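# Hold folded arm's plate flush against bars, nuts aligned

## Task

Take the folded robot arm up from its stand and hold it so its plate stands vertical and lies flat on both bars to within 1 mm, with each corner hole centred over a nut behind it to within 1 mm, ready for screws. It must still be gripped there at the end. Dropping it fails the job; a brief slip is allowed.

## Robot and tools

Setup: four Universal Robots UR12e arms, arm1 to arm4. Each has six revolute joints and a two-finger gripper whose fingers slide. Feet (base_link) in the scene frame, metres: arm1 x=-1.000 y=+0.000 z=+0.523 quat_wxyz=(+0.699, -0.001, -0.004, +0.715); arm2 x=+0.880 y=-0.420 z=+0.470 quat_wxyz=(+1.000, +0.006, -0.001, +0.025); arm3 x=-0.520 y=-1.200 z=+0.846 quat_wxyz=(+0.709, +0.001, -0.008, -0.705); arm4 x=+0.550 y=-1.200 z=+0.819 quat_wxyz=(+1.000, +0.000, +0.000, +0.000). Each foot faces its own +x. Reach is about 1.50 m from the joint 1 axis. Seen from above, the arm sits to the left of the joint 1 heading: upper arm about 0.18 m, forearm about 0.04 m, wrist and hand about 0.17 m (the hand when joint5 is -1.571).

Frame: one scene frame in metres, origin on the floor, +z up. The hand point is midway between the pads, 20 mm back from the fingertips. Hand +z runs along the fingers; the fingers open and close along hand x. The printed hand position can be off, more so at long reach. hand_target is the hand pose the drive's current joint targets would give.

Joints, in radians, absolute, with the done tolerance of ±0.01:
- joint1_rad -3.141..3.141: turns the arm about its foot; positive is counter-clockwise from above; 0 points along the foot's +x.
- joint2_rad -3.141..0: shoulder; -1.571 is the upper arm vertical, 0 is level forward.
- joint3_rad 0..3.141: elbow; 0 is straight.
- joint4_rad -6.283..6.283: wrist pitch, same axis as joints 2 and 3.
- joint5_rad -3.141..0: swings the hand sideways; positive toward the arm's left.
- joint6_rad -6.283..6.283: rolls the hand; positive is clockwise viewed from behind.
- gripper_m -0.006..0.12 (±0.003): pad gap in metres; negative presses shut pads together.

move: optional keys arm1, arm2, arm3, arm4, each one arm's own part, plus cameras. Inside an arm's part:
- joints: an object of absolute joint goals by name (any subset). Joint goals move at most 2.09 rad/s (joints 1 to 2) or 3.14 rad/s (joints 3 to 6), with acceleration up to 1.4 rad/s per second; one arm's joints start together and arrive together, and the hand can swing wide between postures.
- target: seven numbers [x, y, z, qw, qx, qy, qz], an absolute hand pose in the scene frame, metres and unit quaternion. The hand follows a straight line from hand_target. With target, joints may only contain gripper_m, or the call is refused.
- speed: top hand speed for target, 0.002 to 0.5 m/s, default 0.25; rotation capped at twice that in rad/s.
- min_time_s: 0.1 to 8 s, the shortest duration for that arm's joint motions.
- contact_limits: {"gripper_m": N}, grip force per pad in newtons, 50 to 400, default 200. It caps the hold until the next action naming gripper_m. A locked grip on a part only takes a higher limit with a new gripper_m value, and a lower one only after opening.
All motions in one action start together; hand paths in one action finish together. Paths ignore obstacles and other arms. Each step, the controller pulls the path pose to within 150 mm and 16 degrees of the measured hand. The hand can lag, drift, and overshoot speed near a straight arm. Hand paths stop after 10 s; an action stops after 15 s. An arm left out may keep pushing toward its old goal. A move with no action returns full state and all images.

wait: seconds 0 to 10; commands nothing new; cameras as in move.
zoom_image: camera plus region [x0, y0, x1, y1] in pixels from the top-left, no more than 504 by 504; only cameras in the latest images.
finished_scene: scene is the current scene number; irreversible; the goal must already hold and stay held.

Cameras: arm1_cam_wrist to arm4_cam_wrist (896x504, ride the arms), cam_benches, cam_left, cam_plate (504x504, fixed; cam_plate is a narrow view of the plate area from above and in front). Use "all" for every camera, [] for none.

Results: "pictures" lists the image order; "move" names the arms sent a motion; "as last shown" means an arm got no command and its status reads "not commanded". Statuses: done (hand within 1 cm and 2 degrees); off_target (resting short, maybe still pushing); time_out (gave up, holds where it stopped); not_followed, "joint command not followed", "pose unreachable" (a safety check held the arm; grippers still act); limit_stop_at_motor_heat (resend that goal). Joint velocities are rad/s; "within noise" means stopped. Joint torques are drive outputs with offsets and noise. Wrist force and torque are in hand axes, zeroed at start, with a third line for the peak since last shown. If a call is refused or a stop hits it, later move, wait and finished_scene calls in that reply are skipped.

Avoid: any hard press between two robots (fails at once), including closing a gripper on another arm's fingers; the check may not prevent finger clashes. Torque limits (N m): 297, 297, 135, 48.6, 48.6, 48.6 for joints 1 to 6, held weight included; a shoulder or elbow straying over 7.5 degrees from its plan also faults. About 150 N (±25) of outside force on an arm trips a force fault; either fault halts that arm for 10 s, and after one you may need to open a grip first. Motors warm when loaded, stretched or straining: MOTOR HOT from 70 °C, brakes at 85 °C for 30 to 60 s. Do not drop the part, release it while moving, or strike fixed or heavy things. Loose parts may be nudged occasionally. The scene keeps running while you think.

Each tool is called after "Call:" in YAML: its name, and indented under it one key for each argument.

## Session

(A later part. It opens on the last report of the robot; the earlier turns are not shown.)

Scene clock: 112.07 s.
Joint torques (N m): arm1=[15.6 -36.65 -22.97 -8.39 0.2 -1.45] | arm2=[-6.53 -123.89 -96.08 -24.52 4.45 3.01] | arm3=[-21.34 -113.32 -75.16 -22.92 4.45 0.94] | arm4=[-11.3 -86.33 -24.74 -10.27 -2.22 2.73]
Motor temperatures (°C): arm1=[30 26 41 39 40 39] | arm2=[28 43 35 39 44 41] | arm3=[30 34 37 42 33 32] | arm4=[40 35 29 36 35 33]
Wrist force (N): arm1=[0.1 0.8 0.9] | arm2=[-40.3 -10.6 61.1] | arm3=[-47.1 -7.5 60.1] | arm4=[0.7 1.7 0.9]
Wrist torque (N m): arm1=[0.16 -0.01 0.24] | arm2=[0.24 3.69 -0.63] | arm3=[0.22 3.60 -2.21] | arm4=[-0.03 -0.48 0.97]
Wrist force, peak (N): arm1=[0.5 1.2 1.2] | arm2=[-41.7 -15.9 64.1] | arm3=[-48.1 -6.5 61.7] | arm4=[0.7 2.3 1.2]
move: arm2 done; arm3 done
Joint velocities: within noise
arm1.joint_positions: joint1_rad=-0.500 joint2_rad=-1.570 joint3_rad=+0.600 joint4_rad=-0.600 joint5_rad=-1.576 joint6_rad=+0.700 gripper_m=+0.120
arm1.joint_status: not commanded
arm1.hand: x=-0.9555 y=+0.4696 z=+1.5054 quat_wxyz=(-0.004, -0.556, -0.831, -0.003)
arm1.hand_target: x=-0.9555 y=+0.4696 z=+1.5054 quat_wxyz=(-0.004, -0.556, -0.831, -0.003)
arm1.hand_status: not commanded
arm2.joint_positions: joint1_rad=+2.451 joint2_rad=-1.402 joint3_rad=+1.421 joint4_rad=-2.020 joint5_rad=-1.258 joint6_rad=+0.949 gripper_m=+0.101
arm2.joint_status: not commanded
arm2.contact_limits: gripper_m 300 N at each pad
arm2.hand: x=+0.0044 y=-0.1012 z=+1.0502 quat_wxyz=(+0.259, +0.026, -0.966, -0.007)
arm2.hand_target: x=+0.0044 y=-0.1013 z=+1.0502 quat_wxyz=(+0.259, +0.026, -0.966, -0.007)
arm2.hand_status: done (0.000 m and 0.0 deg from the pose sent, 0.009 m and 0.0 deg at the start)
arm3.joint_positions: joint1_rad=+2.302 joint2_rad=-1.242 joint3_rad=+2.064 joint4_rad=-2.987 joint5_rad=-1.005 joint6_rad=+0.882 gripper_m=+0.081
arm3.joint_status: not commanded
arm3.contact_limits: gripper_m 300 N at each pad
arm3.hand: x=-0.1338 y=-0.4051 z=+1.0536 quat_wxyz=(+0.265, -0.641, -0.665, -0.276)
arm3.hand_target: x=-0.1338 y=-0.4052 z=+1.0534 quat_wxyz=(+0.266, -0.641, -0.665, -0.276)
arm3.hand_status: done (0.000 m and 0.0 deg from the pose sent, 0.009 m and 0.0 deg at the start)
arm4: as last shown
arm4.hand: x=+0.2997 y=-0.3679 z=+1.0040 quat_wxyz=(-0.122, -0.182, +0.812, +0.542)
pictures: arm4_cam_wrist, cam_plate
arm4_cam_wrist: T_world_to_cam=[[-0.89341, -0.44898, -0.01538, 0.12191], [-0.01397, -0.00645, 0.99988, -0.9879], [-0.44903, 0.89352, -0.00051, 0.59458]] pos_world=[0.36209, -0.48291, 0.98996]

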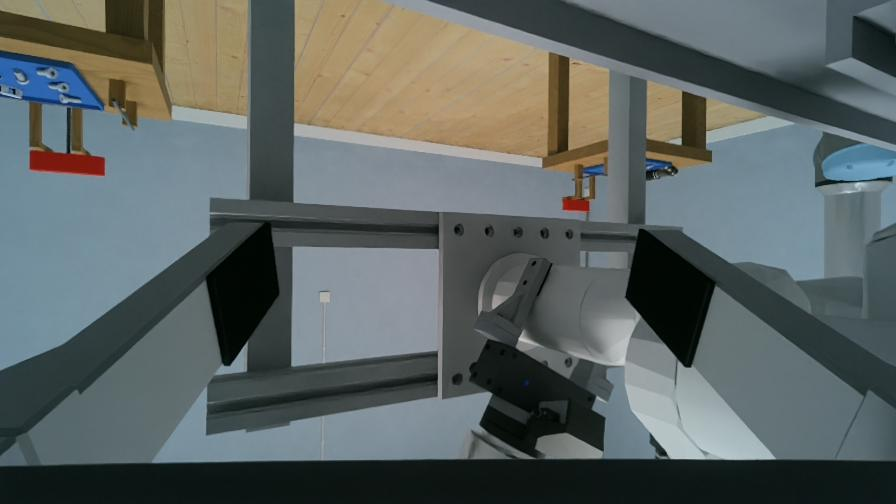

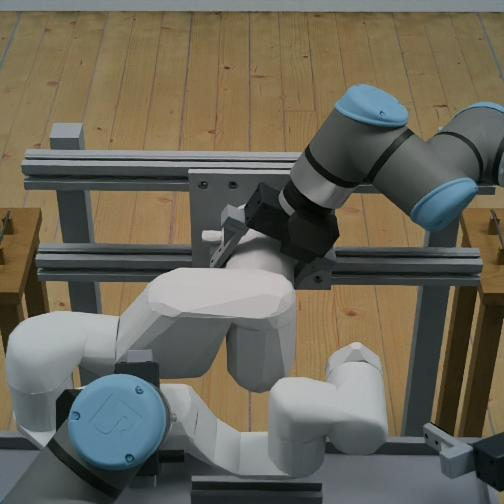

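Call:
zoom_image:
  camera: "cam_plate"
  region: [250, 160, 286, 196]

Call:
zoom_image:
  camera: "cam_plate"
  region: [218, 160, 254, 196]

Call:
zoom_image:
  camera: "cam_plate"
  region: [186, 160, 204, 178]

Call:
zoom_image:
  camera: "arm4_cam_wrist"
  region: [446, 218, 470, 242]

Call:
zoom_image:
  camera: "arm4_cam_wrist"
  region: [445, 367, 469, 391]

Call:
zoom_image:
  camera: "arm4_cam_wrist"
  region: [557, 222, 581, 246]

Scaled by 14.000 from the camera's image (finer frame: 720x720).

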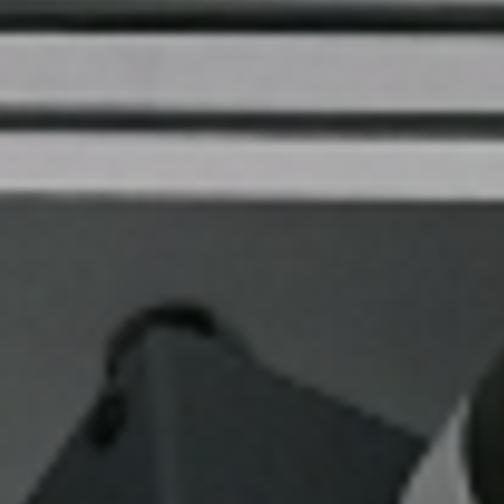

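Scaled by 14.000 from the camera's image (finer frame: 720x720).

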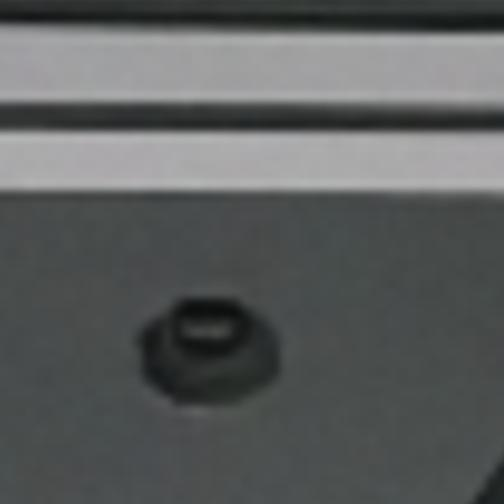

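Scaled by 28.000 from the camera's image (finer frame: 720x720).

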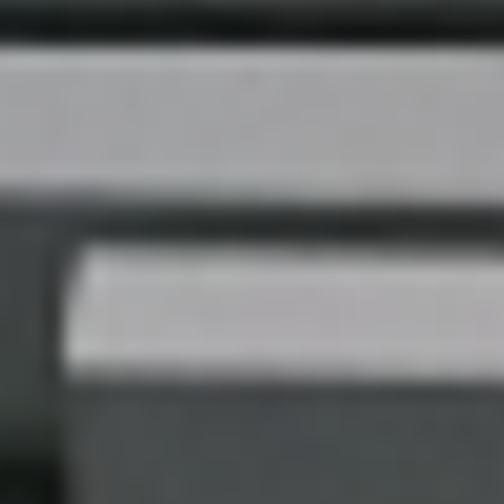

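Scaled by 21.000 from the camera's image (finer frame: 1280x720).

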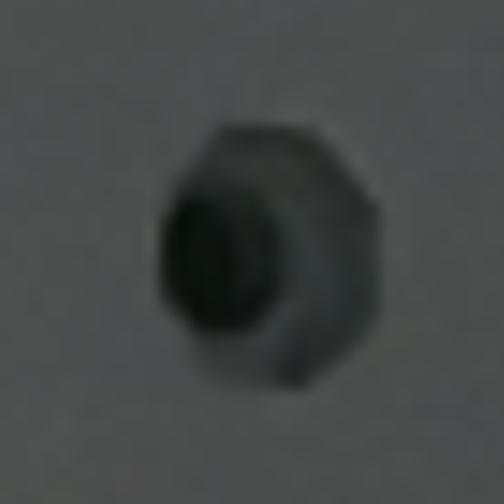

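Scaled by 21.000 from the camera's image (finer frame: 1280x720).

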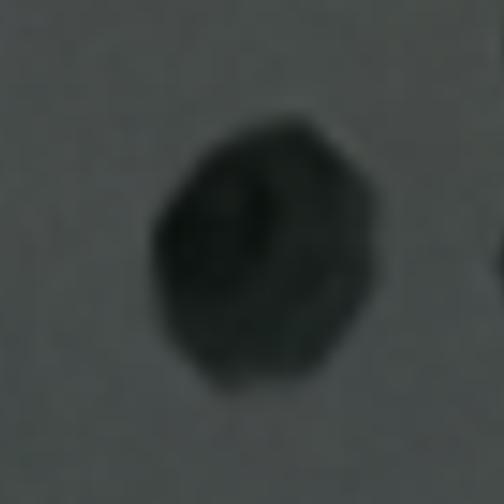

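Scaled by 21.000 from the camera's image (finer frame: 1280x720).

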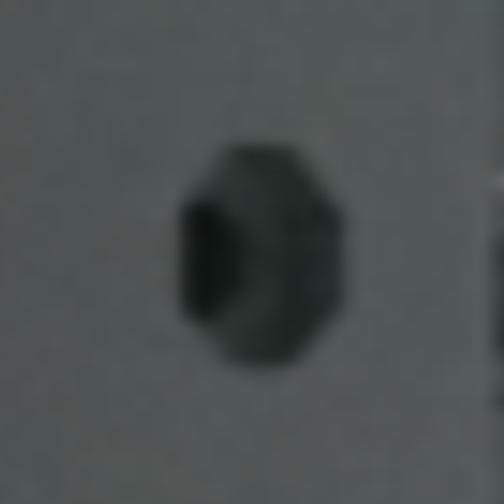

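Call:
move:
  arm2: {"target": [0.0052, -0.1013, 1.05085, 0.26124, 0.02944, -0.96475, -0.00593], "speed": 0.008}
  arm3: {"target": [-0.13055, -0.40631, 1.05474, 0.26827, -0.63903, -0.6672, -0.27294], "speed": 0.008}
  cameras: ["cam_plate", "arm4_cam_wrist"]

Call:
zoom_image:
  camera: "cam_plate"
  region: [186, 160, 222, 196]

Call:
zoom_image:
  camera: "cam_plate"
  region: [250, 160, 286, 196]

Call:
zoom_image:
  camera: "cam_plate"
  region: [300, 262, 336, 298]

Call:
zoom_image:
  camera: "arm4_cam_wrist"
  region: [428, 200, 464, 236]

Call:
zoom_image:
  camera: "arm4_cam_wrist"
  region: [555, 205, 591, 241]

Call:
zoom_image:
  camera: "arm4_cam_wrist"
  region: [425, 372, 461, 408]

Scene clock: 130.83 s.
Joint torques (N m): arm1=[18.34 -36.39 -23.44 -7.96 0.28 -1.35] | arm2=[-10.22 -119.71 -101.19 -23.68 2 4.34] | arm3=[-3.09 -137.07 -90.69 -22.39 3.89 3.82] | arm4=[-10.89 -86.83 -26.52 -10.2 -2.34 2.19]
Motor temperatures (°C): arm1=[30 26 41 39 40 38] | arm2=[28 43 35 39 44 41] | arm3=[30 34 37 42 33 32] | arm4=[40 35 29 36 35 33]
Wrist force (N): arm1=[0.2 1.2 1.1] | arm2=[-42.8 -9.5 60.6] | arm3=[-46.6 -9.0 58.7] | arm4=[0.8 1.9 0.9]
Wrist torque (N m): arm1=[0.22 -0.02 0.24] | arm2=[0.27 3.67 -0.94] | arm3=[0.25 3.79 -2.32] | arm4=[0.00 -0.50 0.97]
Wrist force, peak (N): arm1=[0.4 0.6 1.6] | arm2=[-41.8 -13.6 64.1] | arm3=[-45.2 -7.2 62.1] | arm4=[1.1 2.4 0.9]
move: arm2 done; arm3 done
Joint velocities: within noise
arm1, arm4: as last shown
arm2.joint_positions: joint1_rad=+2.448 joint2_rad=-1.404 joint3_rad=+1.424 joint4_rad=-2.022 joint5_rad=-1.250 joint6_rad=+0.940 gripper_m=+0.101
arm2.joint_status: not commanded
arm2.contact_limits: gripper_m 300 N at each pad
arm2.hand: x=+0.0052 y=-0.1013 z=+1.0509 quat_wxyz=(+0.261, +0.029, -0.965, -0.006)
arm2.hand_target: x=+0.0052 y=-0.1013 z=+1.0508 quat_wxyz=(+0.261, +0.029, -0.965, -0.006)
arm2.hand_status: done (0.000 m and 0.0 deg from the pose sent, 0.001 m and 0.5 deg at the start)
arm3.joint_positions: joint1_rad=+2.295 joint2_rad=-1.242 joint3_rad=+2.059 joint4_rad=-2.971 joint5_rad=-0.994 joint6_rad=+0.869 gripper_m=+0.081
arm3.joint_status: not commanded
arm3.contact_limits: gripper_m 300 N at each pad
arm3.hand: x=-0.1305 y=-0.4063 z=+1.0548 quat_wxyz=(+0.268, -0.639, -0.667, -0.273)
arm3.hand_target: x=-0.1305 y=-0.4063 z=+1.0547 quat_wxyz=(+0.268, -0.639, -0.667, -0.273)
arm3.hand_status: done (0.000 m and 0.0 deg from the pose sent, 0.004 m and 0.5 deg at the start)
pictures: arm4_cam_wrist, cam_plate
arm4_cam_wrist: T_world_to_cam=[[-0.89341, -0.44898, -0.01538, 0.12191], [-0.01397, -0.00645, 0.99988, -0.9879], [-0.44903, 0.89352, -0.00051, 0.59458]] pos_world=[0.36209, -0.48291, 0.98996]

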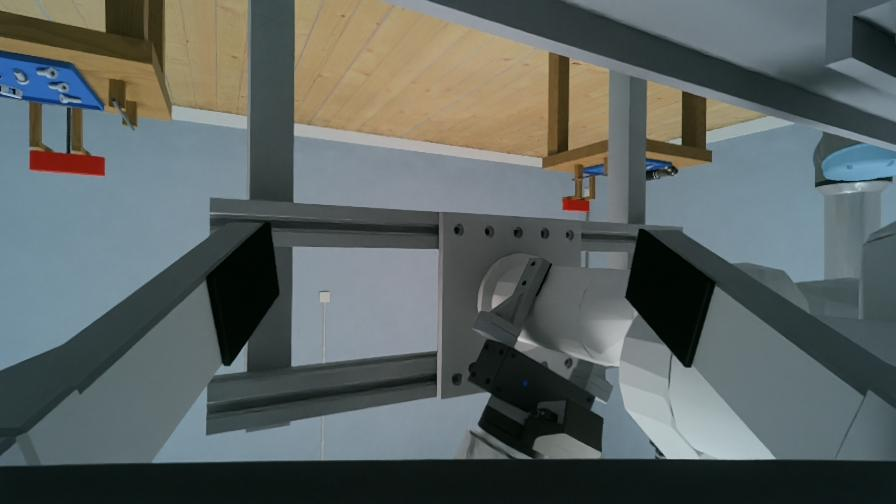

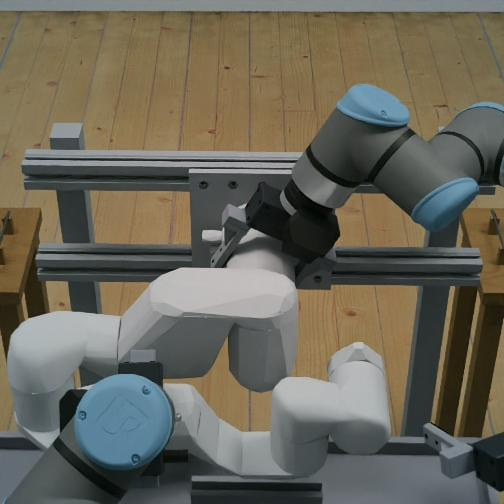

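Scaled by 14.000 from the camera's image (finer frame: 720x720).

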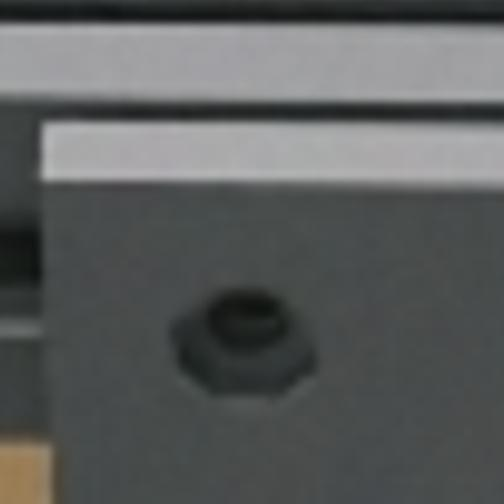

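Scaled by 14.000 from the camera's image (finer frame: 720x720).

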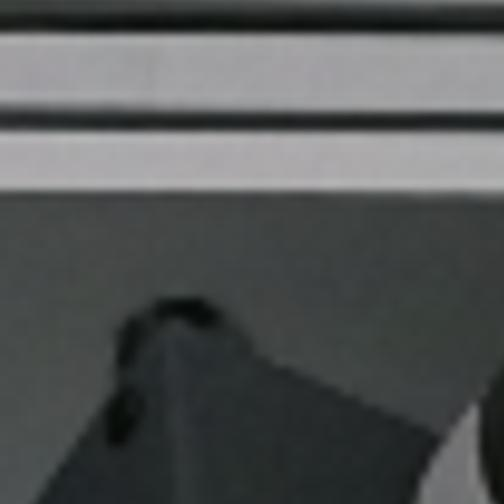

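Scaled by 14.000 from the camera's image (finer frame: 720x720).

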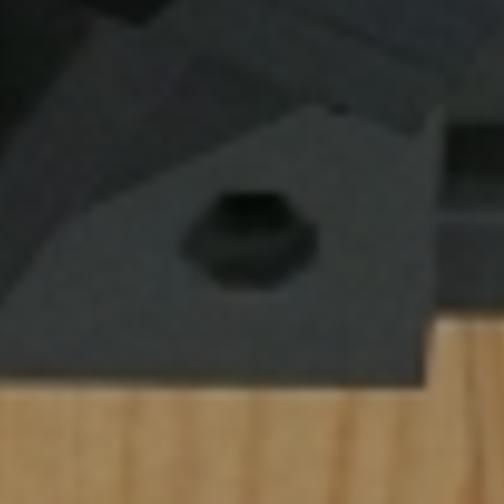

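Scaled by 14.000 from the camera's image (finer frame: 1280x720).

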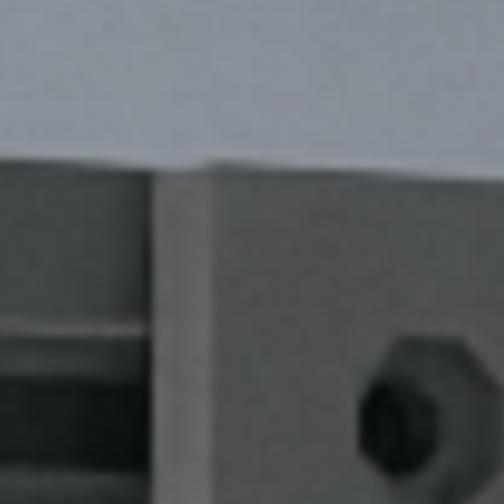

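Scaled by 14.000 from the camera's image (finer frame: 1280x720).

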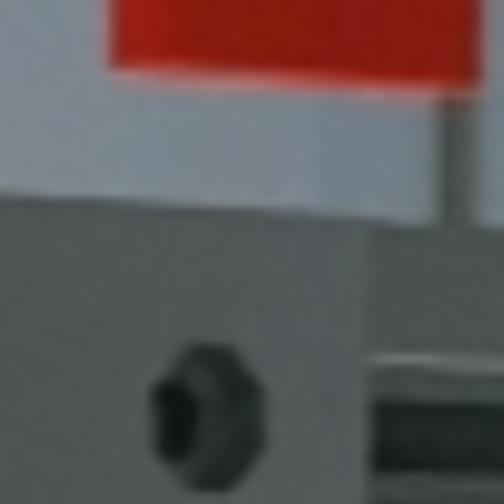

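Scaled by 14.000 from the camera's image (finer frame: 1280x720).

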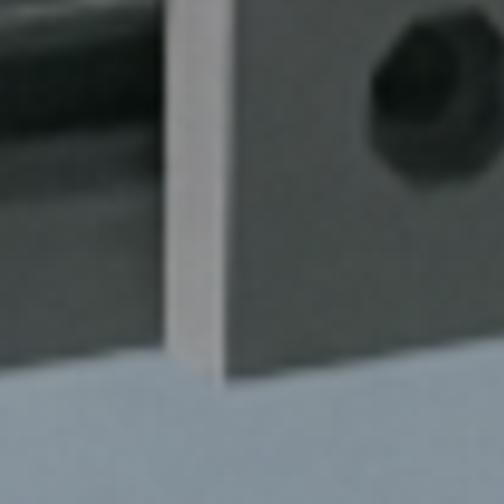

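Call:
move:
  arm2: {"target": [0.0052, -0.1002, 1.05105, 0.26124, 0.02944, -0.96475, -0.00593], "speed": 0.006}
  arm3: {"target": [-0.13055, -0.40521, 1.05494, 0.26827, -0.63903, -0.6672, -0.27294], "speed": 0.006}

Call:
move:
  arm2: {"target": [0.0052, -0.0997, 1.05105, 0.26124, 0.02944, -0.96475, -0.00593], "speed": 0.006}
  arm3: {"target": [-0.13055, -0.40471, 1.05494, 0.26827, -0.63903, -0.6672, -0.27294], "speed": 0.006}
  cameras: ["cam_plate"]

Call:
zoom_image:
  camera: "cam_plate"
  region: [250, 160, 286, 196]

Call:
zoom_image:
  camera: "cam_plate"
  region: [186, 160, 222, 196]

Scene clock: 135.80 s.
Joint torques (N m): arm1=[17.35 -35.09 -22.79 -8.05 0.34 -1.19] | arm2=[-17.59 -114.65 -113.58 -19.75 5.7 -0.13] | arm3=[-2.84 -108.78 -96.43 -16.63 3.01 4.6] | arm4=[-11.31 -86.47 -26.96 -10.32 -2.32 2.16]
Motor temperatures (°C): arm1=[30 26 41 39 40 38] | arm2=[28 43 35 39 44 41] | arm3=[30 34 37 42 33 32] | arm4=[40 35 29 36 35 33]
Wrist force (N): arm1=[0.5 0.6 1.0] | arm2=[-42.1 -10.3 61.6] | arm3=[-45.9 -8.0 58.6] | arm4=[0.9 1.7 0.7]
Wrist torque (N m): arm1=[0.12 -0.09 0.24] | arm2=[0.27 3.49 -0.85] | arm3=[0.23 3.96 -2.32] | arm4=[-0.03 -0.52 0.96]
Wrist force, peak (N): arm1=[0.5 0.8 1.5] | arm2=[-42.1 -11.7 62.4] | arm3=[-46.7 -8.9 59.1] | arm4=[1.1 2.1 1.1]
move: arm2 done; arm3 done
Joint velocities: within noise
arm1, arm4: as last shown
arm2.joint_positions: joint1_rad=+2.447 joint2_rad=-1.404 joint3_rad=+1.423 joint4_rad=-2.021 joint5_rad=-1.250 joint6_rad=+0.939 gripper_m=+0.101
arm2.joint_status: not commanded
arm2.contact_limits: gripper_m 300 N at each pad
arm2.hand: x=+0.0052 y=-0.1002 z=+1.0511 quat_wxyz=(+0.261, +0.029, -0.965, -0.006)
arm2.hand_target: x=+0.0052 y=-0.1002 z=+1.0511 quat_wxyz=(+0.261, +0.029, -0.965, -0.006)
arm2.hand_status: done (0.000 m and 0.0 deg from the pose sent, 0.001 m and 0.0 deg at the start)
arm3.joint_positions: joint1_rad=+2.296 joint2_rad=-1.241 joint3_rad=+2.058 joint4_rad=-2.971 joint5_rad=-0.995 joint6_rad=+0.870 gripper_m=+0.081
arm3.joint_status: not commanded
arm3.contact_limits: gripper_m 300 N at each pad
arm3.hand: x=-0.1306 y=-0.4052 z=+1.0550 quat_wxyz=(+0.268, -0.639, -0.667, -0.273)
arm3.hand_target: x=-0.1306 y=-0.4052 z=+1.0549 quat_wxyz=(+0.268, -0.639, -0.667, -0.273)
arm3.hand_status: done (0.000 m and 0.0 deg from the pose sent, 0.001 m and 0.0 deg at the start)
pictures: none

Scene clock: 136.77 s.
Joint torques (N m): arm1=[17.21 -35.92 -23.57 -8.01 -0.08 -1.13] | arm2=[-18.33 -114.39 -116.89 -19.62 6.18 0.05] | arm3=[-0.27 -108.95 -95.97 -21.23 2.62 4.88] | arm4=[-10.99 -86.05 -26.92 -10.36 -2.35 2.07]
Motor temperatures (°C): arm1=[30 26 41 39 40 38] | arm2=[28 43 35 39 44 41] | arm3=[30 34 37 42 33 32] | arm4=[40 35 29 36 35 33]
Wrist force (N): arm1=[0.1 0.7 0.5] | arm2=[-42.2 -10.2 61.6] | arm3=[-45.6 -8.2 58.7] | arm4=[0.8 2.0 0.8]
Wrist torque (N m): arm1=[0.13 -0.01 0.23] | arm2=[0.28 3.48 -0.84] | arm3=[0.23 4.02 -2.38] | arm4=[0.02 -0.51 0.97]
Wrist force, peak (N): arm1=[0.5 1.2 1.2] | arm2=[-42.6 -10.5 61.7] | arm3=[-45.9 -8.3 59.0] | arm4=[0.8 2.1 1.2]
move: arm2 done; arm3 done
Joint velocities: within noise
arm1, arm4: as last shown
arm2.joint_positions: joint1_rad=+2.446 joint2_rad=-1.403 joint3_rad=+1.423 joint4_rad=-2.021 joint5_rad=-1.250 joint6_rad=+0.939 gripper_m=+0.101
arm2.joint_status: not commanded
arm2.contact_limits: gripper_m 300 N at each pad
arm2.hand: x=+0.0052 y=-0.0997 z=+1.0510 quat_wxyz=(+0.261, +0.029, -0.965, -0.006)
arm2.hand_target: x=+0.0052 y=-0.0997 z=+1.0511 quat_wxyz=(+0.261, +0.029, -0.965, -0.006)
arm2.hand_status: done (0.000 m and 0.0 deg from the pose sent, 0.000 m and 0.0 deg at the start)
arm3.joint_positions: joint1_rad=+2.297 joint2_rad=-1.241 joint3_rad=+2.057 joint4_rad=-2.971 joint5_rad=-0.995 joint6_rad=+0.871 gripper_m=+0.081
arm3.joint_status: not commanded
arm3.contact_limits: gripper_m 300 N at each pad
arm3.hand: x=-0.1306 y=-0.4047 z=+1.0549 quat_wxyz=(+0.268, -0.639, -0.667, -0.273)
arm3.hand_target: x=-0.1305 y=-0.4047 z=+1.0549 quat_wxyz=(+0.268, -0.639, -0.667, -0.273)
arm3.hand_status: done (0.000 m and 0.0 deg from the pose sent, 0.000 m and 0.0 deg at the start)

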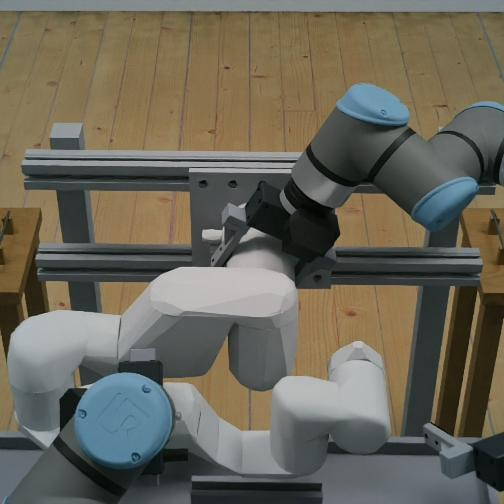

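Scaled by 14.000 from the camera's image (finer frame: 720x720).

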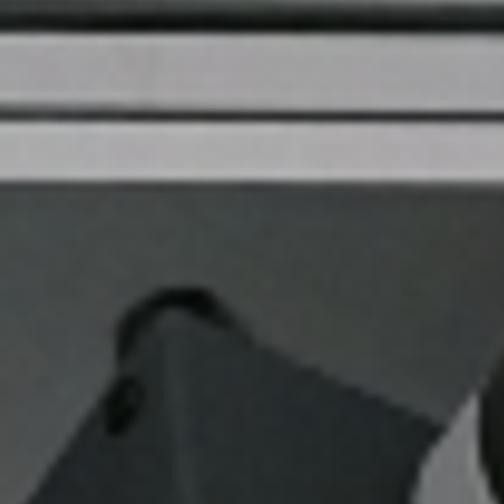

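Scaled by 14.000 from the camera's image (finer frame: 720x720).

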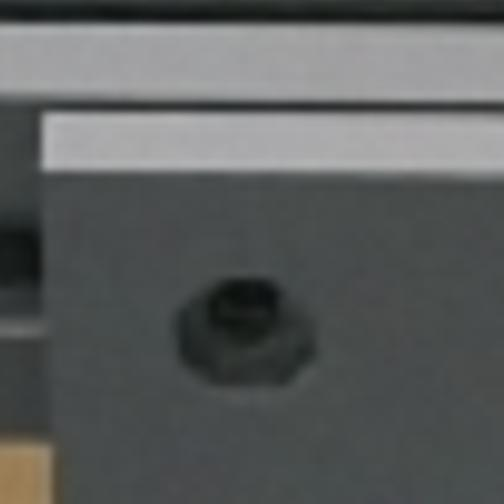

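Call:
move:
  arm2: {"target": [0.0052, -0.0993, 1.05105, 0.26124, 0.02944, -0.96475, -0.00593], "speed": 0.006}
  arm3: {"target": [-0.13055, -0.40431, 1.05494, 0.26827, -0.63903, -0.6672, -0.27294], "speed": 0.006}

Call:
move:
  arm2: {"target": [0.0052, -0.0990, 1.05105, 0.26124, 0.02944, -0.96475, -0.00593], "speed": 0.006}
  arm3: {"target": [-0.13055, -0.40401, 1.05494, 0.26827, -0.63903, -0.6672, -0.27294], "speed": 0.006}

Scene clock: 138.57 s.
Joint torques (N m): arm1=[18.38 -36.3 -23.74 -8.01 0.12 -1.25] | arm2=[-21.95 -111.95 -117.55 -19.88 5.13 0.42] | arm3=[-3.03 -105.9 -97.15 -22.58 2.49 4.82] | arm4=[-10.42 -85.98 -26.94 -10.21 -2.43 2.09]
Motor temperatures (°C): arm1=[30 26 41 39 40 38] | arm2=[28 43 35 39 44 41] | arm3=[30 34 37 42 33 32] | arm4=[40 35 29 36 35 33]
Wrist force (N): arm1=[0.1 1.2 0.4] | arm2=[-42.3 -10.4 61.7] | arm3=[-45.4 -7.9 58.8] | arm4=[1.0 1.9 1.0]
Wrist torque (N m): arm1=[0.23 -0.01 0.24] | arm2=[0.26 3.47 -0.88] | arm3=[0.28 3.94 -2.36] | arm4=[-0.01 -0.53 0.97]
Wrist force, peak (N): arm1=[0.4 0.8 1.4] | arm2=[-42.0 -10.9 62.2] | arm3=[-46.0 -8.2 58.9] | arm4=[0.7 2.4 1.0]
move: arm2 done; arm3 done
Joint velocities: within noise
arm1, arm4: as last shown
arm2.joint_positions: joint1_rad=+2.446 joint2_rad=-1.403 joint3_rad=+1.422 joint4_rad=-2.021 joint5_rad=-1.250 joint6_rad=+0.939 gripper_m=+0.101
arm2.joint_status: not commanded
arm2.contact_limits: gripper_m 300 N at each pad
arm2.hand: x=+0.0052 y=-0.0993 z=+1.0511 quat_wxyz=(+0.261, +0.029, -0.965, -0.006)
arm2.hand_target: x=+0.0052 y=-0.0993 z=+1.0511 quat_wxyz=(+0.261, +0.029, -0.965, -0.006)
arm2.hand_status: done (0.000 m and 0.0 deg from the pose sent, 0.000 m and 0.0 deg at the start)
arm3.joint_positions: joint1_rad=+2.297 joint2_rad=-1.240 joint3_rad=+2.056 joint4_rad=-2.971 joint5_rad=-0.995 joint6_rad=+0.871 gripper_m=+0.081
arm3.joint_status: not commanded
arm3.contact_limits: gripper_m 300 N at each pad
arm3.hand: x=-0.1306 y=-0.4043 z=+1.0549 quat_wxyz=(+0.268, -0.639, -0.667, -0.273)
arm3.hand_target: x=-0.1306 y=-0.4043 z=+1.0549 quat_wxyz=(+0.268, -0.639, -0.667, -0.273)
arm3.hand_status: done (0.000 m and 0.0 deg from the pose sent, 0.000 m and 0.0 deg at the start)
pictures: none

Scene clock: 139.53 s.
Joint torques (N m): arm1=[17.33 -37.35 -23.85 -8.05 0.23 -1.23] | arm2=[-20.62 -114.7 -116.27 -19.56 5.44 0] | arm3=[-3.27 -107.41 -96.65 -22.33 2.5 4.87] | arm4=[-11.56 -86.62 -26.68 -10.29 -2.24 1.97]
Motor temperatures (°C): arm1=[30 26 41 39 40 38] | arm2=[28 43 35 39 44 41] | arm3=[30 34 37 42 33 32] | arm4=[40 35 29 36 35 33]
Wrist force (N): arm1=[0.4 0.5 0.6] | arm2=[-42.4 -10.6 61.8] | arm3=[-45.5 -8.2 59.1] | arm4=[0.9 2.0 1.1]
Wrist torque (N m): arm1=[0.10 -0.05 0.24] | arm2=[0.22 3.50 -0.89] | arm3=[0.24 3.96 -2.37] | arm4=[0.02 -0.52 0.97]
Wrist force, peak (N): arm1=[0.0 1.5 0.9] | arm2=[-42.5 -10.4 61.9] | arm3=[-45.9 -8.1 59.1] | arm4=[1.2 1.9 1.1]
move: arm2 done; arm3 done
Joint velocities: within noise
arm1, arm4: as last shown
arm2.joint_positions: joint1_rad=+2.446 joint2_rad=-1.403 joint3_rad=+1.422 joint4_rad=-2.020 joint5_rad=-1.249 joint6_rad=+0.938 gripper_m=+0.101
arm2.joint_status: not commanded
arm2.contact_limits: gripper_m 300 N at each pad
arm2.hand: x=+0.0052 y=-0.0990 z=+1.0510 quat_wxyz=(+0.261, +0.029, -0.965, -0.006)
arm2.hand_target: x=+0.0052 y=-0.0990 z=+1.0511 quat_wxyz=(+0.261, +0.029, -0.965, -0.006)
arm2.hand_status: done (0.000 m and 0.0 deg from the pose sent, 0.000 m and 0.0 deg at the start)
arm3.joint_positions: joint1_rad=+2.298 joint2_rad=-1.240 joint3_rad=+2.056 joint4_rad=-2.971 joint5_rad=-0.996 joint6_rad=+0.872 gripper_m=+0.081
arm3.joint_status: not commanded
arm3.contact_limits: gripper_m 300 N at each pad
arm3.hand: x=-0.1305 y=-0.4040 z=+1.0549 quat_wxyz=(+0.268, -0.639, -0.667, -0.273)
arm3.hand_target: x=-0.1305 y=-0.4040 z=+1.0549 quat_wxyz=(+0.268, -0.639, -0.667, -0.273)
arm3.hand_status: done (0.000 m and 0.0 deg from the pose sent, 0.000 m and 0.0 deg at the start)
pictures: none

Call:
move:
  arm2: {"target": [0.0052, -0.0987, 1.05105, 0.26124, 0.02944, -0.96475, -0.00593], "speed": 0.006}
  arm3: {"target": [-0.13055, -0.40371, 1.05494, 0.26827, -0.63903, -0.6672, -0.27294], "speed": 0.006}

Call:
move:
  arm2: {"target": [0.0052, -0.0984, 1.05105, 0.26124, 0.02944, -0.96475, -0.00593], "speed": 0.006}
  arm3: {"target": [-0.13055, -0.40341, 1.05494, 0.26827, -0.63903, -0.6672, -0.27294], "speed": 0.006}

Scene clock: 141.13 s.
Joint torques (N m): arm1=[17.39 -36.52 -24.26 -8.04 0.01 -1.25] | arm2=[-18.64 -112.61 -115.72 -19.63 6.22 0.18] | arm3=[-0.04 -106.94 -97.88 -22.52 2.35 4.91] | arm4=[-11.46 -86.66 -26.86 -10.2 -2.43 1.69]
Motor temperatures (°C): arm1=[30 26 41 39 40 38] | arm2=[28 43 35 39 44 41] | arm3=[30 34 37 42 33 32] | arm4=[40 35 29 36 35 33]
Wrist force (N): arm1=[0.5 0.9 0.5] | arm2=[-42.5 -10.1 61.4] | arm3=[-45.8 -8.4 59.1] | arm4=[1.2 2.1 0.9]
Wrist torque (N m): arm1=[0.18 -0.08 0.23] | arm2=[0.31 3.51 -0.89] | arm3=[0.21 4.01 -2.37] | arm4=[0.02 -0.57 0.97]
Wrist force, peak (N): arm1=[0.2 1.5 0.7] | arm2=[-42.4 -10.2 62.0] | arm3=[-46.1 -8.2 59.1] | arm4=[0.9 2.2 1.1]
move: arm2 done; arm3 done
Joint velocities: within noise
arm1, arm4: as last shown
arm2.joint_positions: joint1_rad=+2.445 joint2_rad=-1.403 joint3_rad=+1.422 joint4_rad=-2.020 joint5_rad=-1.249 joint6_rad=+0.938 gripper_m=+0.101
arm2.joint_status: not commanded
arm2.contact_limits: gripper_m 300 N at each pad
arm2.hand: x=+0.0052 y=-0.0987 z=+1.0511 quat_wxyz=(+0.261, +0.029, -0.965, -0.006)
arm2.hand_target: x=+0.0052 y=-0.0987 z=+1.0511 quat_wxyz=(+0.261, +0.029, -0.965, -0.006)
arm2.hand_status: done (0.000 m and 0.0 deg from the pose sent, 0.000 m and 0.0 deg at the start)
arm3.joint_positions: joint1_rad=+2.298 joint2_rad=-1.240 joint3_rad=+2.055 joint4_rad=-2.971 joint5_rad=-0.996 joint6_rad=+0.872 gripper_m=+0.081
arm3.joint_status: not commanded
arm3.contact_limits: gripper_m 300 N at each pad
arm3.hand: x=-0.1305 y=-0.4037 z=+1.0549 quat_wxyz=(+0.268, -0.639, -0.667, -0.273)
arm3.hand_target: x=-0.1305 y=-0.4037 z=+1.0549 quat_wxyz=(+0.268, -0.639, -0.667, -0.273)
arm3.hand_status: done (0.000 m and 0.0 deg from the pose sent, 0.000 m and 0.0 deg at the start)
pictures: none

Scene clock: 142.10 s.
Joint torques (N m): arm1=[17.54 -35.49 -24.27 -8.05 0.23 -1.09] | arm2=[-17.54 -114.87 -116.56 -19.65 6 0.19] | arm3=[-3.32 -108.39 -96.59 -22.43 2.63 4.9] | arm4=[-10.61 -85.86 -26.95 -10.19 -2.3 1.53]
Motor temperatures (°C): arm1=[30 26 41 39 40 38] | arm2=[28 43 35 39 44 41] | arm3=[30 34 37 42 33 32] | arm4=[40 35 29 36 35 33]
Wrist force (N): arm1=[0.3 1.5 1.1] | arm2=[-42.4 -10.2 61.5] | arm3=[-45.7 -8.3 58.5] | arm4=[0.9 1.8 1.1]
Wrist torque (N m): arm1=[0.26 -0.03 0.23] | arm2=[0.29 3.48 -0.90] | arm3=[0.22 4.01 -2.36] | arm4=[-0.02 -0.52 0.97]
Wrist force, peak (N): arm1=[0.2 1.4 1.5] | arm2=[-42.3 -10.2 62.1] | arm3=[-45.9 -8.3 58.9] | arm4=[1.1 2.1 1.2]
move: arm2 done; arm3 done
Joint velocities: within noise
arm1: as last shown
arm2.joint_positions: joint1_rad=+2.445 joint2_rad=-1.402 joint3_rad=+1.421 joint4_rad=-2.020 joint5_rad=-1.249 joint6_rad=+0.938 gripper_m=+0.101
arm2.joint_status: not commanded
arm2.contact_limits: gripper_m 300 N at each pad
arm2.hand: x=+0.0052 y=-0.0984 z=+1.0511 quat_wxyz=(+0.261, +0.029, -0.965, -0.006)
arm2.hand_target: x=+0.0052 y=-0.0984 z=+1.0511 quat_wxyz=(+0.261, +0.029, -0.965, -0.006)
arm2.hand_status: done (0.000 m and 0.0 deg from the pose sent, 0.000 m and 0.0 deg at the start)
arm3.joint_positions: joint1_rad=+2.298 joint2_rad=-1.239 joint3_rad=+2.055 joint4_rad=-2.971 joint5_rad=-0.996 joint6_rad=+0.872 gripper_m=+0.081
arm3.joint_status: not commanded
arm3.contact_limits: gripper_m 300 N at each pad
arm3.hand: x=-0.1305 y=-0.4034 z=+1.0549 quat_wxyz=(+0.268, -0.639, -0.667, -0.273)
arm3.hand_target: x=-0.1305 y=-0.4034 z=+1.0549 quat_wxyz=(+0.268, -0.639, -0.667, -0.273)
arm3.hand_status: done (0.000 m and 0.0 deg from the pose sent, 0.000 m and 0.0 deg at the start)
arm4.joint_positions: joint1_rad=+1.510 joint2_rad=-1.045 joint3_rad=+2.209 joint4_rad=+2.420 joint5_rad=-1.109 joint6_rad=-0.207 gripper_m=+0.120
arm4.joint_status: not commanded
arm4.hand: x=+0.2997 y=-0.3679 z=+1.0040 quat_wxyz=(-0.122, -0.182, +0.812, +0.542)
arm4.hand_target: x=+0.2997 y=-0.3679 z=+1.0040 quat_wxyz=(-0.122, -0.182, +0.812, +0.542)
arm4.hand_status: not commanded
pictures: none

Call:
move:
  arm2: {"target": [0.0052, -0.0981, 1.05105, 0.26124, 0.02944, -0.96475, -0.00593], "speed": 0.006}
  arm3: {"target": [-0.13055, -0.40311, 1.05494, 0.26827, -0.63903, -0.6672, -0.27294], "speed": 0.006}

Call:
move:
  arm2: {"target": [0.0052, -0.0978, 1.05105, 0.26124, 0.02944, -0.96475, -0.00593], "speed": 0.006}
  arm3: {"target": [-0.13055, -0.40281, 1.05494, 0.26827, -0.63903, -0.6672, -0.27294], "speed": 0.006}
  cameras: ["cam_plate", "arm4_cam_wrist"]

Call:
zoom_image:
  camera: "cam_plate"
  region: [186, 160, 222, 196]

Call:
zoom_image:
  camera: "cam_plate"
  region: [250, 160, 286, 196]

Call:
zoom_image:
  camera: "cam_plate"
  region: [300, 262, 336, 298]

Call:
zoom_image:
  camera: "arm4_cam_wrist"
  region: [428, 200, 464, 236]

Call:
zoom_image:
  camera: "arm4_cam_wrist"
  region: [555, 205, 591, 241]

Call:
zoom_image:
  camera: "arm4_cam_wrist"
  region: [425, 372, 461, 408]

Scene clock: 144.83 s.
Joint torques (N m): arm1=[19.14 -35.58 -24.25 -8.09 0.3 -0.86] | arm2=[-23.26 -111.35 -118.13 -20.81 4.79 -0.66] | arm3=[-2.03 -110.41 -103.82 -22.26 1.92 4.62] | arm4=[-10.13 -85.82 -26.74 -10.02 -2.31 1.53]
Motor temperatures (°C): arm1=[30 26 41 39 40 38] | arm2=[28 43 35 39 44 41] | arm3=[30 34 37 42 33 32] | arm4=[40 35 29 36 35 33]
Wrist force (N): arm1=[-0.2 0.9 1.1] | arm2=[-43.4 -13.5 60.0] | arm3=[-50.1 -12.2 55.9] | arm4=[0.7 2.1 1.0]
Wrist torque (N m): arm1=[0.18 0.04 0.23] | arm2=[0.23 3.33 -0.63] | arm3=[0.25 4.44 -2.15] | arm4=[0.04 -0.49 0.97]
Wrist force, peak (N): arm1=[0.7 1.6 0.7] | arm2=[-43.0 -12.3 61.2] | arm3=[-50.1 -12.2 55.9] | arm4=[1.1 2.2 1.0]
move: arm2 done; arm3 done
Joint velocities: within noise
arm1.joint_positions: joint1_rad=-0.500 joint2_rad=-1.570 joint3_rad=+0.600 joint4_rad=-0.600 joint5_rad=-1.576 joint6_rad=+0.700 gripper_m=+0.120
arm1.joint_status: not commanded
arm1.hand: x=-0.9555 y=+0.4696 z=+1.5054 quat_wxyz=(-0.004, -0.556, -0.831, -0.003)
arm1.hand_target: x=-0.9555 y=+0.4696 z=+1.5054 quat_wxyz=(-0.004, -0.556, -0.831, -0.003)
arm1.hand_status: not commanded
arm2.joint_positions: joint1_rad=+2.445 joint2_rad=-1.402 joint3_rad=+1.421 joint4_rad=-2.020 joint5_rad=-1.249 joint6_rad=+0.937 gripper_m=+0.101
arm2.joint_status: not commanded
arm2.contact_limits: gripper_m 300 N at each pad
arm2.hand: x=+0.0052 y=-0.0981 z=+1.0510 quat_wxyz=(+0.261, +0.029, -0.965, -0.006)
arm2.hand_target: x=+0.0052 y=-0.0981 z=+1.0511 quat_wxyz=(+0.261, +0.029, -0.965, -0.006)
arm2.hand_status: done (0.000 m and 0.0 deg from the pose sent, 0.000 m and 0.0 deg at the start)
arm3.joint_positions: joint1_rad=+2.299 joint2_rad=-1.239 joint3_rad=+2.054 joint4_rad=-2.971 joint5_rad=-0.996 joint6_rad=+0.873 gripper_m=+0.081
arm3.joint_status: not commanded
arm3.contact_limits: gripper_m 300 N at each pad
arm3.hand: x=-0.1306 y=-0.4031 z=+1.0549 quat_wxyz=(+0.268, -0.639, -0.667, -0.273)
arm3.hand_target: x=-0.1306 y=-0.4031 z=+1.0549 quat_wxyz=(+0.268, -0.639, -0.667, -0.273)
arm3.hand_status: done (0.000 m and 0.0 deg from the pose sent, 0.000 m and 0.0 deg at the start)
arm4: as last shown
pictures: none

Scene clock: 145.80 s.
Joint torques (N m): arm1=[17.01 -36.95 -24.32 -8.18 0.28 -1.24] | arm2=[-29.27 -105.67 -121.1 -25.39 3.43 -1.43] | arm3=[-4.88 -102.16 -116.3 -25.16 0.63 4.09] | arm4=[-9.63 -86.76 -26.77 -10.13 -2.36 1.6]
Motor temperatures (°C): arm1=[30 26 41 39 40 38] | arm2=[28 43 35 39 44 41] | arm3=[30 34 37 42 33 32] | arm4=[40 35 29 36 35 33]
Wrist force (N): arm1=[0.3 0.8 0.6] | arm2=[-48.7 -25.9 57.1] | arm3=[-62.0 -27.9 39.9] | arm4=[0.8 2.1 1.1]
Wrist torque (N m): arm1=[0.16 -0.05 0.23] | arm2=[0.00 2.74 0.50] | arm3=[0.14 4.53 -1.68] | arm4=[0.03 -0.51 0.97]
Wrist force, peak (N): arm1=[0.2 1.6 0.8] | arm2=[-48.7 -25.9 57.4] | arm3=[-62.0 -27.8 40.2] | arm4=[1.0 2.0 1.2]
move: arm2 done; arm3 done
Joint velocities: within noise
arm1, arm4: as last shown
arm2.joint_positions: joint1_rad=+2.444 joint2_rad=-1.402 joint3_rad=+1.421 joint4_rad=-2.020 joint5_rad=-1.249 joint6_rad=+0.937 gripper_m=+0.101
arm2.joint_status: not commanded
arm2.contact_limits: gripper_m 300 N at each pad
arm2.hand: x=+0.0052 y=-0.0978 z=+1.0510 quat_wxyz=(+0.261, +0.029, -0.965, -0.006)
arm2.hand_target: x=+0.0052 y=-0.0978 z=+1.0511 quat_wxyz=(+0.261, +0.029, -0.965, -0.006)
arm2.hand_status: done (0.000 m and 0.0 deg from the pose sent, 0.000 m and 0.0 deg at the start)
arm3.joint_positions: joint1_rad=+2.299 joint2_rad=-1.238 joint3_rad=+2.054 joint4_rad=-2.971 joint5_rad=-0.996 joint6_rad=+0.873 gripper_m=+0.081
arm3.joint_status: not commanded
arm3.contact_limits: gripper_m 300 N at each pad
arm3.hand: x=-0.1306 y=-0.4028 z=+1.0549 quat_wxyz=(+0.268, -0.639, -0.667, -0.273)
arm3.hand_target: x=-0.1306 y=-0.4028 z=+1.0549 quat_wxyz=(+0.268, -0.639, -0.667, -0.273)
arm3.hand_status: done (0.000 m and 0.0 deg from the pose sent, 0.000 m and 0.0 deg at the start)
pictures: arm4_cam_wrist, cam_plate
arm4_cam_wrist: T_world_to_cam=[[-0.89341, -0.44898, -0.01538, 0.12191], [-0.01397, -0.00645, 0.99988, -0.9879], [-0.44903, 0.89352, -0.00051, 0.59458]] pos_world=[0.36209, -0.48291, 0.98996]

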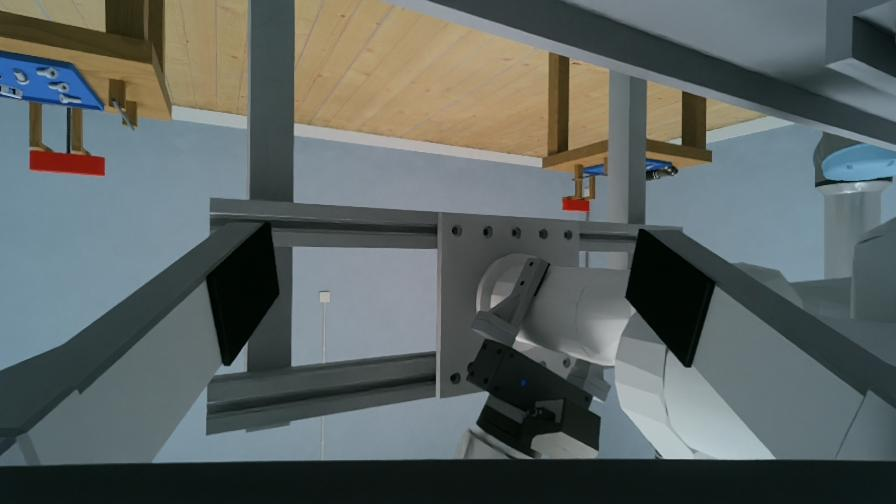

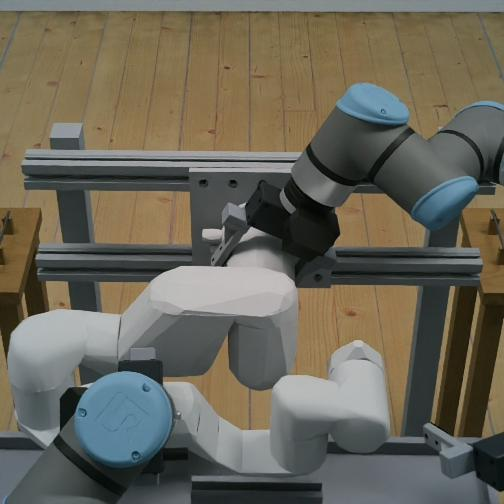

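Scaled by 14.000 from the camera's image (finer frame: 720x720).

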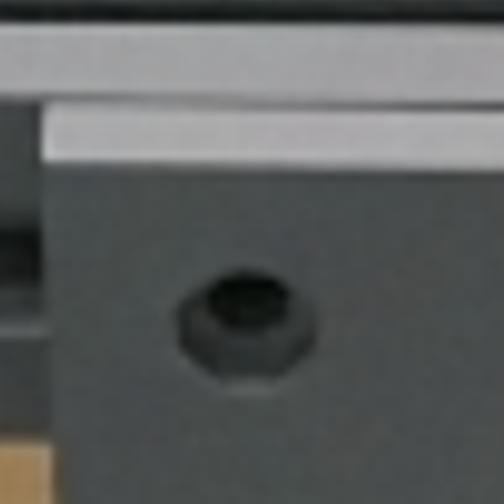

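Scaled by 14.000 from the camera's image (finer frame: 720x720).

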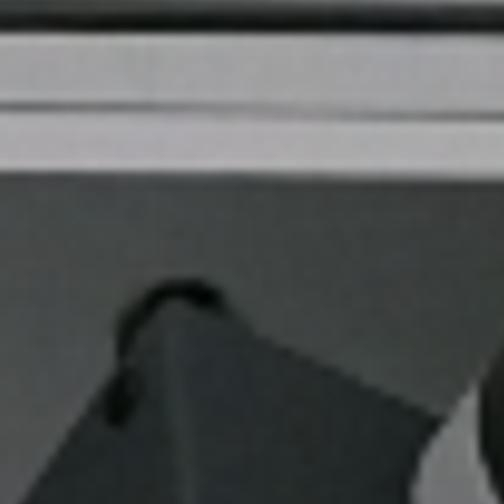

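Scaled by 14.000 from the camera's image (finer frame: 720x720).

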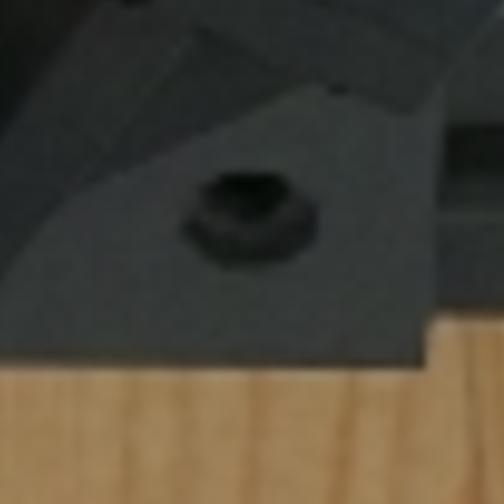

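Scaled by 14.000 from the camera's image (finer frame: 1280x720).

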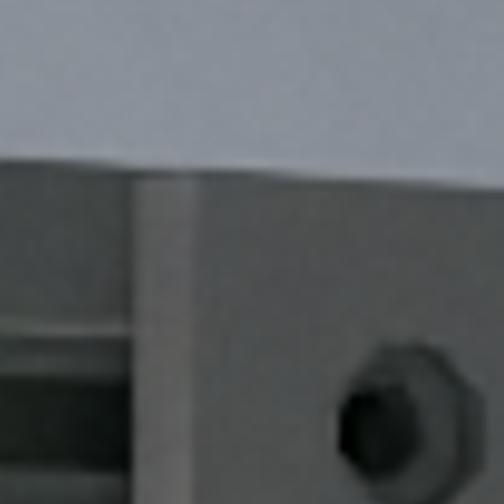

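Scaled by 14.000 from the camera's image (finer frame: 1280x720).

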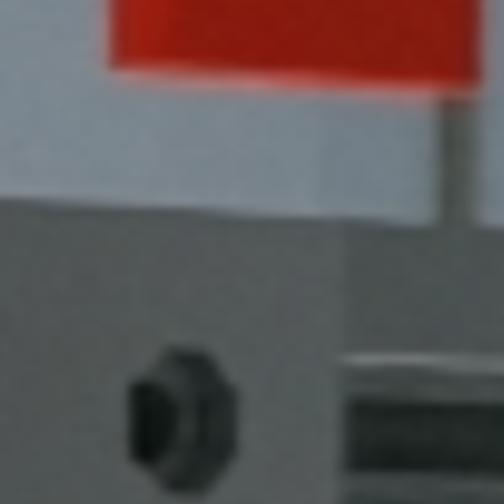

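Scaled by 14.000 from the camera's image (finer frame: 1280x720).

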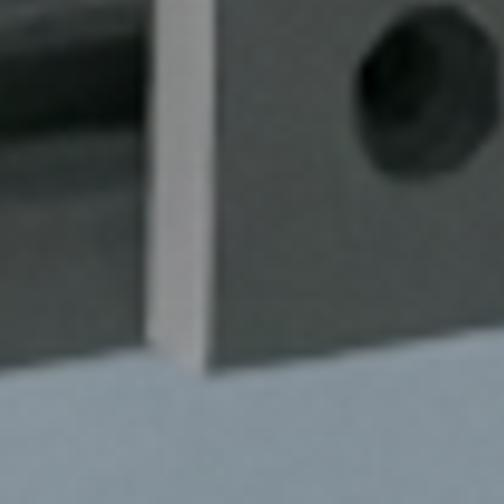

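Call:
move:
  arm2: {"target": [0.0044, -0.0992, 1.0507, 0.26123, 0.02751, -0.9648, -0.00645], "speed": 0.006}
  arm3: {"target": [-0.13257, -0.40365, 1.05459, 0.26771, -0.64036, -0.66592, -0.27347], "speed": 0.006}

Call:
move:
  arm2: {"target": [0.0044, -0.0983, 1.0507, 0.26123, 0.02751, -0.9648, -0.00645], "speed": 0.006}
  arm3: {"target": [-0.13257, -0.40275, 1.05459, 0.26771, -0.64036, -0.66592, -0.27347], "speed": 0.006}

Call:
move:
  arm2: {"target": [0.0044, -0.0979, 1.0507, 0.26123, 0.02751, -0.9648, -0.00645], "speed": 0.006}
  arm3: {"target": [-0.13257, -0.40235, 1.05459, 0.26771, -0.64036, -0.66592, -0.27347], "speed": 0.006}

Call:
move:
  arm2: {"target": [0.0044, -0.0977, 1.0507, 0.26123, 0.02751, -0.9648, -0.00645], "speed": 0.006}
  arm3: {"target": [-0.13257, -0.40215, 1.05459, 0.26771, -0.64036, -0.66592, -0.27347], "speed": 0.006}

Scene clock: 152.93 s.
Joint torques (N m): arm1=[16.69 -37.77 -23.33 -7.72 0.17 -1.18] | arm2=[-8.58 -121.27 -96.39 -22.7 3.16 -0.16] | arm3=[-4.14 -136.59 -80.56 -18.02 4.96 1.48] | arm4=[-9.81 -87.32 -26.44 -10.27 -2.3 1.23]
Motor temperatures (°C): arm1=[30 26 41 39 40 38] | arm2=[28 43 35 39 44 41] | arm3=[30 34 37 42 33 32] | arm4=[40 35 29 36 35 33]
Wrist force (N): arm1=[0.3 1.0 1.0] | arm2=[-42.3 -12.4 61.7] | arm3=[-44.0 -8.0 59.9] | arm4=[0.7 2.1 0.9]
Wrist torque (N m): arm1=[0.18 -0.05 0.24] | arm2=[0.26 3.51 -1.26] | arm3=[0.25 3.96 -2.45] | arm4=[0.04 -0.49 0.96]
Wrist force, peak (N): arm1=[0.5 1.5 1.1] | arm2=[-55.5 -25.8 54.6] | arm3=[-64.6 -31.9 38.0] | arm4=[0.8 2.2 1.2]
move: arm2 done; arm3 done
Joint velocities: within noise
arm1, arm4: as last shown
arm2.joint_positions: joint1_rad=+2.447 joint2_rad=-1.402 joint3_rad=+1.422 joint4_rad=-2.023 joint5_rad=-1.252 joint6_rad=+0.943 gripper_m=+0.101
arm2.joint_status: not commanded
arm2.contact_limits: gripper_m 300 N at each pad
arm2.hand: x=+0.0044 y=-0.0992 z=+1.0507 quat_wxyz=(+0.261, +0.027, -0.965, -0.006)
arm2.hand_target: x=+0.0044 y=-0.0992 z=+1.0507 quat_wxyz=(+0.261, +0.028, -0.965, -0.006)
arm2.hand_status: done (0.000 m and 0.0 deg from the pose sent, 0.002 m and 0.2 deg at the start)
arm3.joint_positions: joint1_rad=+2.301 joint2_rad=-1.240 joint3_rad=+2.058 joint4_rad=-2.977 joint5_rad=-1.000 joint6_rad=+0.879 gripper_m=+0.081
arm3.joint_status: not commanded
arm3.contact_limits: gripper_m 300 N at each pad
arm3.hand: x=-0.1326 y=-0.4037 z=+1.0546 quat_wxyz=(+0.268, -0.640, -0.666, -0.273)
arm3.hand_target: x=-0.1326 y=-0.4036 z=+1.0546 quat_wxyz=(+0.268, -0.640, -0.666, -0.273)
arm3.hand_status: done (0.000 m and 0.0 deg from the pose sent, 0.002 m and 0.2 deg at the start)
pictures: none

Scene clock: 153.90 s.
Joint torques (N m): arm1=[16.75 -37.29 -23.55 -7.93 0.1 -1.35] | arm2=[-15.86 -113.55 -116.93 -19.57 5.82 0.26] | arm3=[-5.23 -104.85 -96.21 -21.57 2.36 4.66] | arm4=[-8.78 -86.04 -26.29 -10.23 -2.12 1.06]
Motor temperatures (°C): arm1=[30 26 41 39 40 38] | arm2=[28 43 35 39 44 41] | arm3=[30 34 37 42 33 32] | arm4=[40 35 29 36 35 33]
Wrist force (N): arm1=[0.0 0.5 0.9] | arm2=[-42.1 -10.0 61.8] | arm3=[-46.1 -8.0 58.5] | arm4=[0.6 1.9 1.0]
Wrist torque (N m): arm1=[0.11 0.01 0.24] | arm2=[0.28 3.44 -0.82] | arm3=[0.21 4.04 -2.28] | arm4=[-0.01 -0.47 0.97]
Wrist force, peak (N): arm1=[0.4 1.2 1.2] | arm2=[-42.5 -12.4 61.9] | arm3=[-46.9 -5.6 60.9] | arm4=[0.8 2.3 1.2]
move: arm2 done; arm3 done
Joint velocities: within noise
arm1, arm4: as last shown
arm2.joint_positions: joint1_rad=+2.446 joint2_rad=-1.401 joint3_rad=+1.421 joint4_rad=-2.022 joint5_rad=-1.251 joint6_rad=+0.942 gripper_m=+0.101
arm2.joint_status: not commanded
arm2.contact_limits: gripper_m 300 N at each pad
arm2.hand: x=+0.0044 y=-0.0983 z=+1.0507 quat_wxyz=(+0.261, +0.028, -0.965, -0.006)
arm2.hand_target: x=+0.0044 y=-0.0983 z=+1.0507 quat_wxyz=(+0.261, +0.028, -0.965, -0.006)
arm2.hand_status: done (0.000 m and 0.0 deg from the pose sent, 0.001 m and 0.0 deg at the start)
arm3.joint_positions: joint1_rad=+2.302 joint2_rad=-1.239 joint3_rad=+2.056 joint4_rad=-2.977 joint5_rad=-1.000 joint6_rad=+0.880 gripper_m=+0.081
arm3.joint_status: not commanded
arm3.contact_limits: gripper_m 300 N at each pad
arm3.hand: x=-0.1326 y=-0.4027 z=+1.0546 quat_wxyz=(+0.268, -0.640, -0.666, -0.273)
arm3.hand_target: x=-0.1326 y=-0.4027 z=+1.0546 quat_wxyz=(+0.268, -0.640, -0.666, -0.273)
arm3.hand_status: done (0.000 m and 0.0 deg from the pose sent, 0.001 m and 0.0 deg at the start)
pictures: none

Scene clock: 154.87 s.
Joint torques (N m): arm1=[18.38 -35.94 -24.42 -7.79 0.6 -1.24] | arm2=[-18.35 -114.01 -115.38 -20.01 5.96 0.16] | arm3=[1.54 -107.26 -96.04 -22.23 2.78 4.94] | arm4=[-10.64 -85.25 -26.44 -10.24 -2.2 1.17]
Motor temperatures (°C): arm1=[30 26 41 39 40 38] | arm2=[28 43 35 39 44 41] | arm3=[30 34 37 42 33 32] | arm4=[40 35 29 36 35 33]
Wrist force (N): arm1=[0.1 0.9 0.6] | arm2=[-42.5 -10.1 61.5] | arm3=[-45.7 -8.6 58.3] | arm4=[1.0 2.2 1.0]
Wrist torque (N m): arm1=[0.18 -0.01 0.23] | arm2=[0.27 3.43 -0.92] | arm3=[0.19 3.96 -2.27] | arm4=[0.05 -0.53 0.97]
Wrist force, peak (N): arm1=[0.7 1.2 0.9] | arm2=[-42.9 -10.7 62.0] | arm3=[-46.2 -8.1 58.7] | arm4=[0.9 2.3 1.1]
move: arm2 done; arm3 done
Joint velocities: within noise
arm1, arm4: as last shown
arm2.joint_positions: joint1_rad=+2.446 joint2_rad=-1.401 joint3_rad=+1.421 joint4_rad=-2.022 joint5_rad=-1.251 joint6_rad=+0.942 gripper_m=+0.101
arm2.joint_status: not commanded
arm2.contact_limits: gripper_m 300 N at each pad
arm2.hand: x=+0.0044 y=-0.0979 z=+1.0507 quat_wxyz=(+0.261, +0.028, -0.965, -0.006)
arm2.hand_target: x=+0.0044 y=-0.0979 z=+1.0507 quat_wxyz=(+0.261, +0.028, -0.965, -0.006)
arm2.hand_status: done (0.000 m and 0.0 deg from the pose sent, 0.000 m and 0.0 deg at the start)
arm3.joint_positions: joint1_rad=+2.302 joint2_rad=-1.239 joint3_rad=+2.056 joint4_rad=-2.977 joint5_rad=-1.000 joint6_rad=+0.880 gripper_m=+0.081
arm3.joint_status: not commanded
arm3.contact_limits: gripper_m 300 N at each pad
arm3.hand: x=-0.1326 y=-0.4023 z=+1.0546 quat_wxyz=(+0.268, -0.640, -0.666, -0.273)
arm3.hand_target: x=-0.1326 y=-0.4023 z=+1.0546 quat_wxyz=(+0.268, -0.640, -0.666, -0.273)
arm3.hand_status: done (0.000 m and 0.0 deg from the pose sent, 0.000 m and 0.0 deg at the start)
pictures: none

Scene clock: 155.83 s.
Joint torques (N m): arm1=[16.65 -35.07 -23.97 -7.89 0.06 -1.08] | arm2=[-20.31 -114.92 -116.27 -20.16 5.59 -0.43] | arm3=[1.25 -106.72 -100.63 -22.54 2 5.09] | arm4=[-10.28 -86.23 -26.44 -10.23 -2.37 1.17]
Motor temperatures (°C): arm1=[30 26 41 39 40 38] | arm2=[28 43 35 39 44 41] | arm3=[30 34 37 42 33 32] | arm4=[40 35 29 36 35 33]
Wrist force (N): arm1=[0.2 0.8 0.4] | arm2=[-42.5 -10.7 61.1] | arm3=[-46.9 -9.1 57.9] | arm4=[0.9 1.7 1.0]
Wrist torque (N m): arm1=[0.14 -0.01 0.24] | arm2=[0.27 3.39 -0.79] | arm3=[0.22 4.18 -2.27] | arm4=[-0.03 -0.51 0.97]
Wrist force, peak (N): arm1=[-0.1 1.2 1.5] | arm2=[-42.7 -10.6 61.4] | arm3=[-47.2 -9.1 58.1] | arm4=[1.1 2.5 1.0]
move: arm2 done; arm3 done
Joint velocities: within noise
arm1, arm4: as last shown
arm2.joint_positions: joint1_rad=+2.445 joint2_rad=-1.401 joint3_rad=+1.421 joint4_rad=-2.022 joint5_rad=-1.251 joint6_rad=+0.942 gripper_m=+0.101
arm2.joint_status: not commanded
arm2.contact_limits: gripper_m 300 N at each pad
arm2.hand: x=+0.0044 y=-0.0977 z=+1.0507 quat_wxyz=(+0.261, +0.028, -0.965, -0.006)
arm2.hand_target: x=+0.0044 y=-0.0977 z=+1.0507 quat_wxyz=(+0.261, +0.028, -0.965, -0.006)
arm2.hand_status: done (0.000 m and 0.0 deg from the pose sent, 0.000 m and 0.0 deg at the start)
arm3.joint_positions: joint1_rad=+2.302 joint2_rad=-1.239 joint3_rad=+2.055 joint4_rad=-2.977 joint5_rad=-1.000 joint6_rad=+0.880 gripper_m=+0.081
arm3.joint_status: not commanded
arm3.contact_limits: gripper_m 300 N at each pad
arm3.hand: x=-0.1326 y=-0.4021 z=+1.0546 quat_wxyz=(+0.268, -0.640, -0.666, -0.273)
arm3.hand_target: x=-0.1326 y=-0.4021 z=+1.0546 quat_wxyz=(+0.268, -0.640, -0.666, -0.273)
arm3.hand_status: done (0.000 m and 0.0 deg from the pose sent, 0.000 m and 0.0 deg at the start)
pictures: none


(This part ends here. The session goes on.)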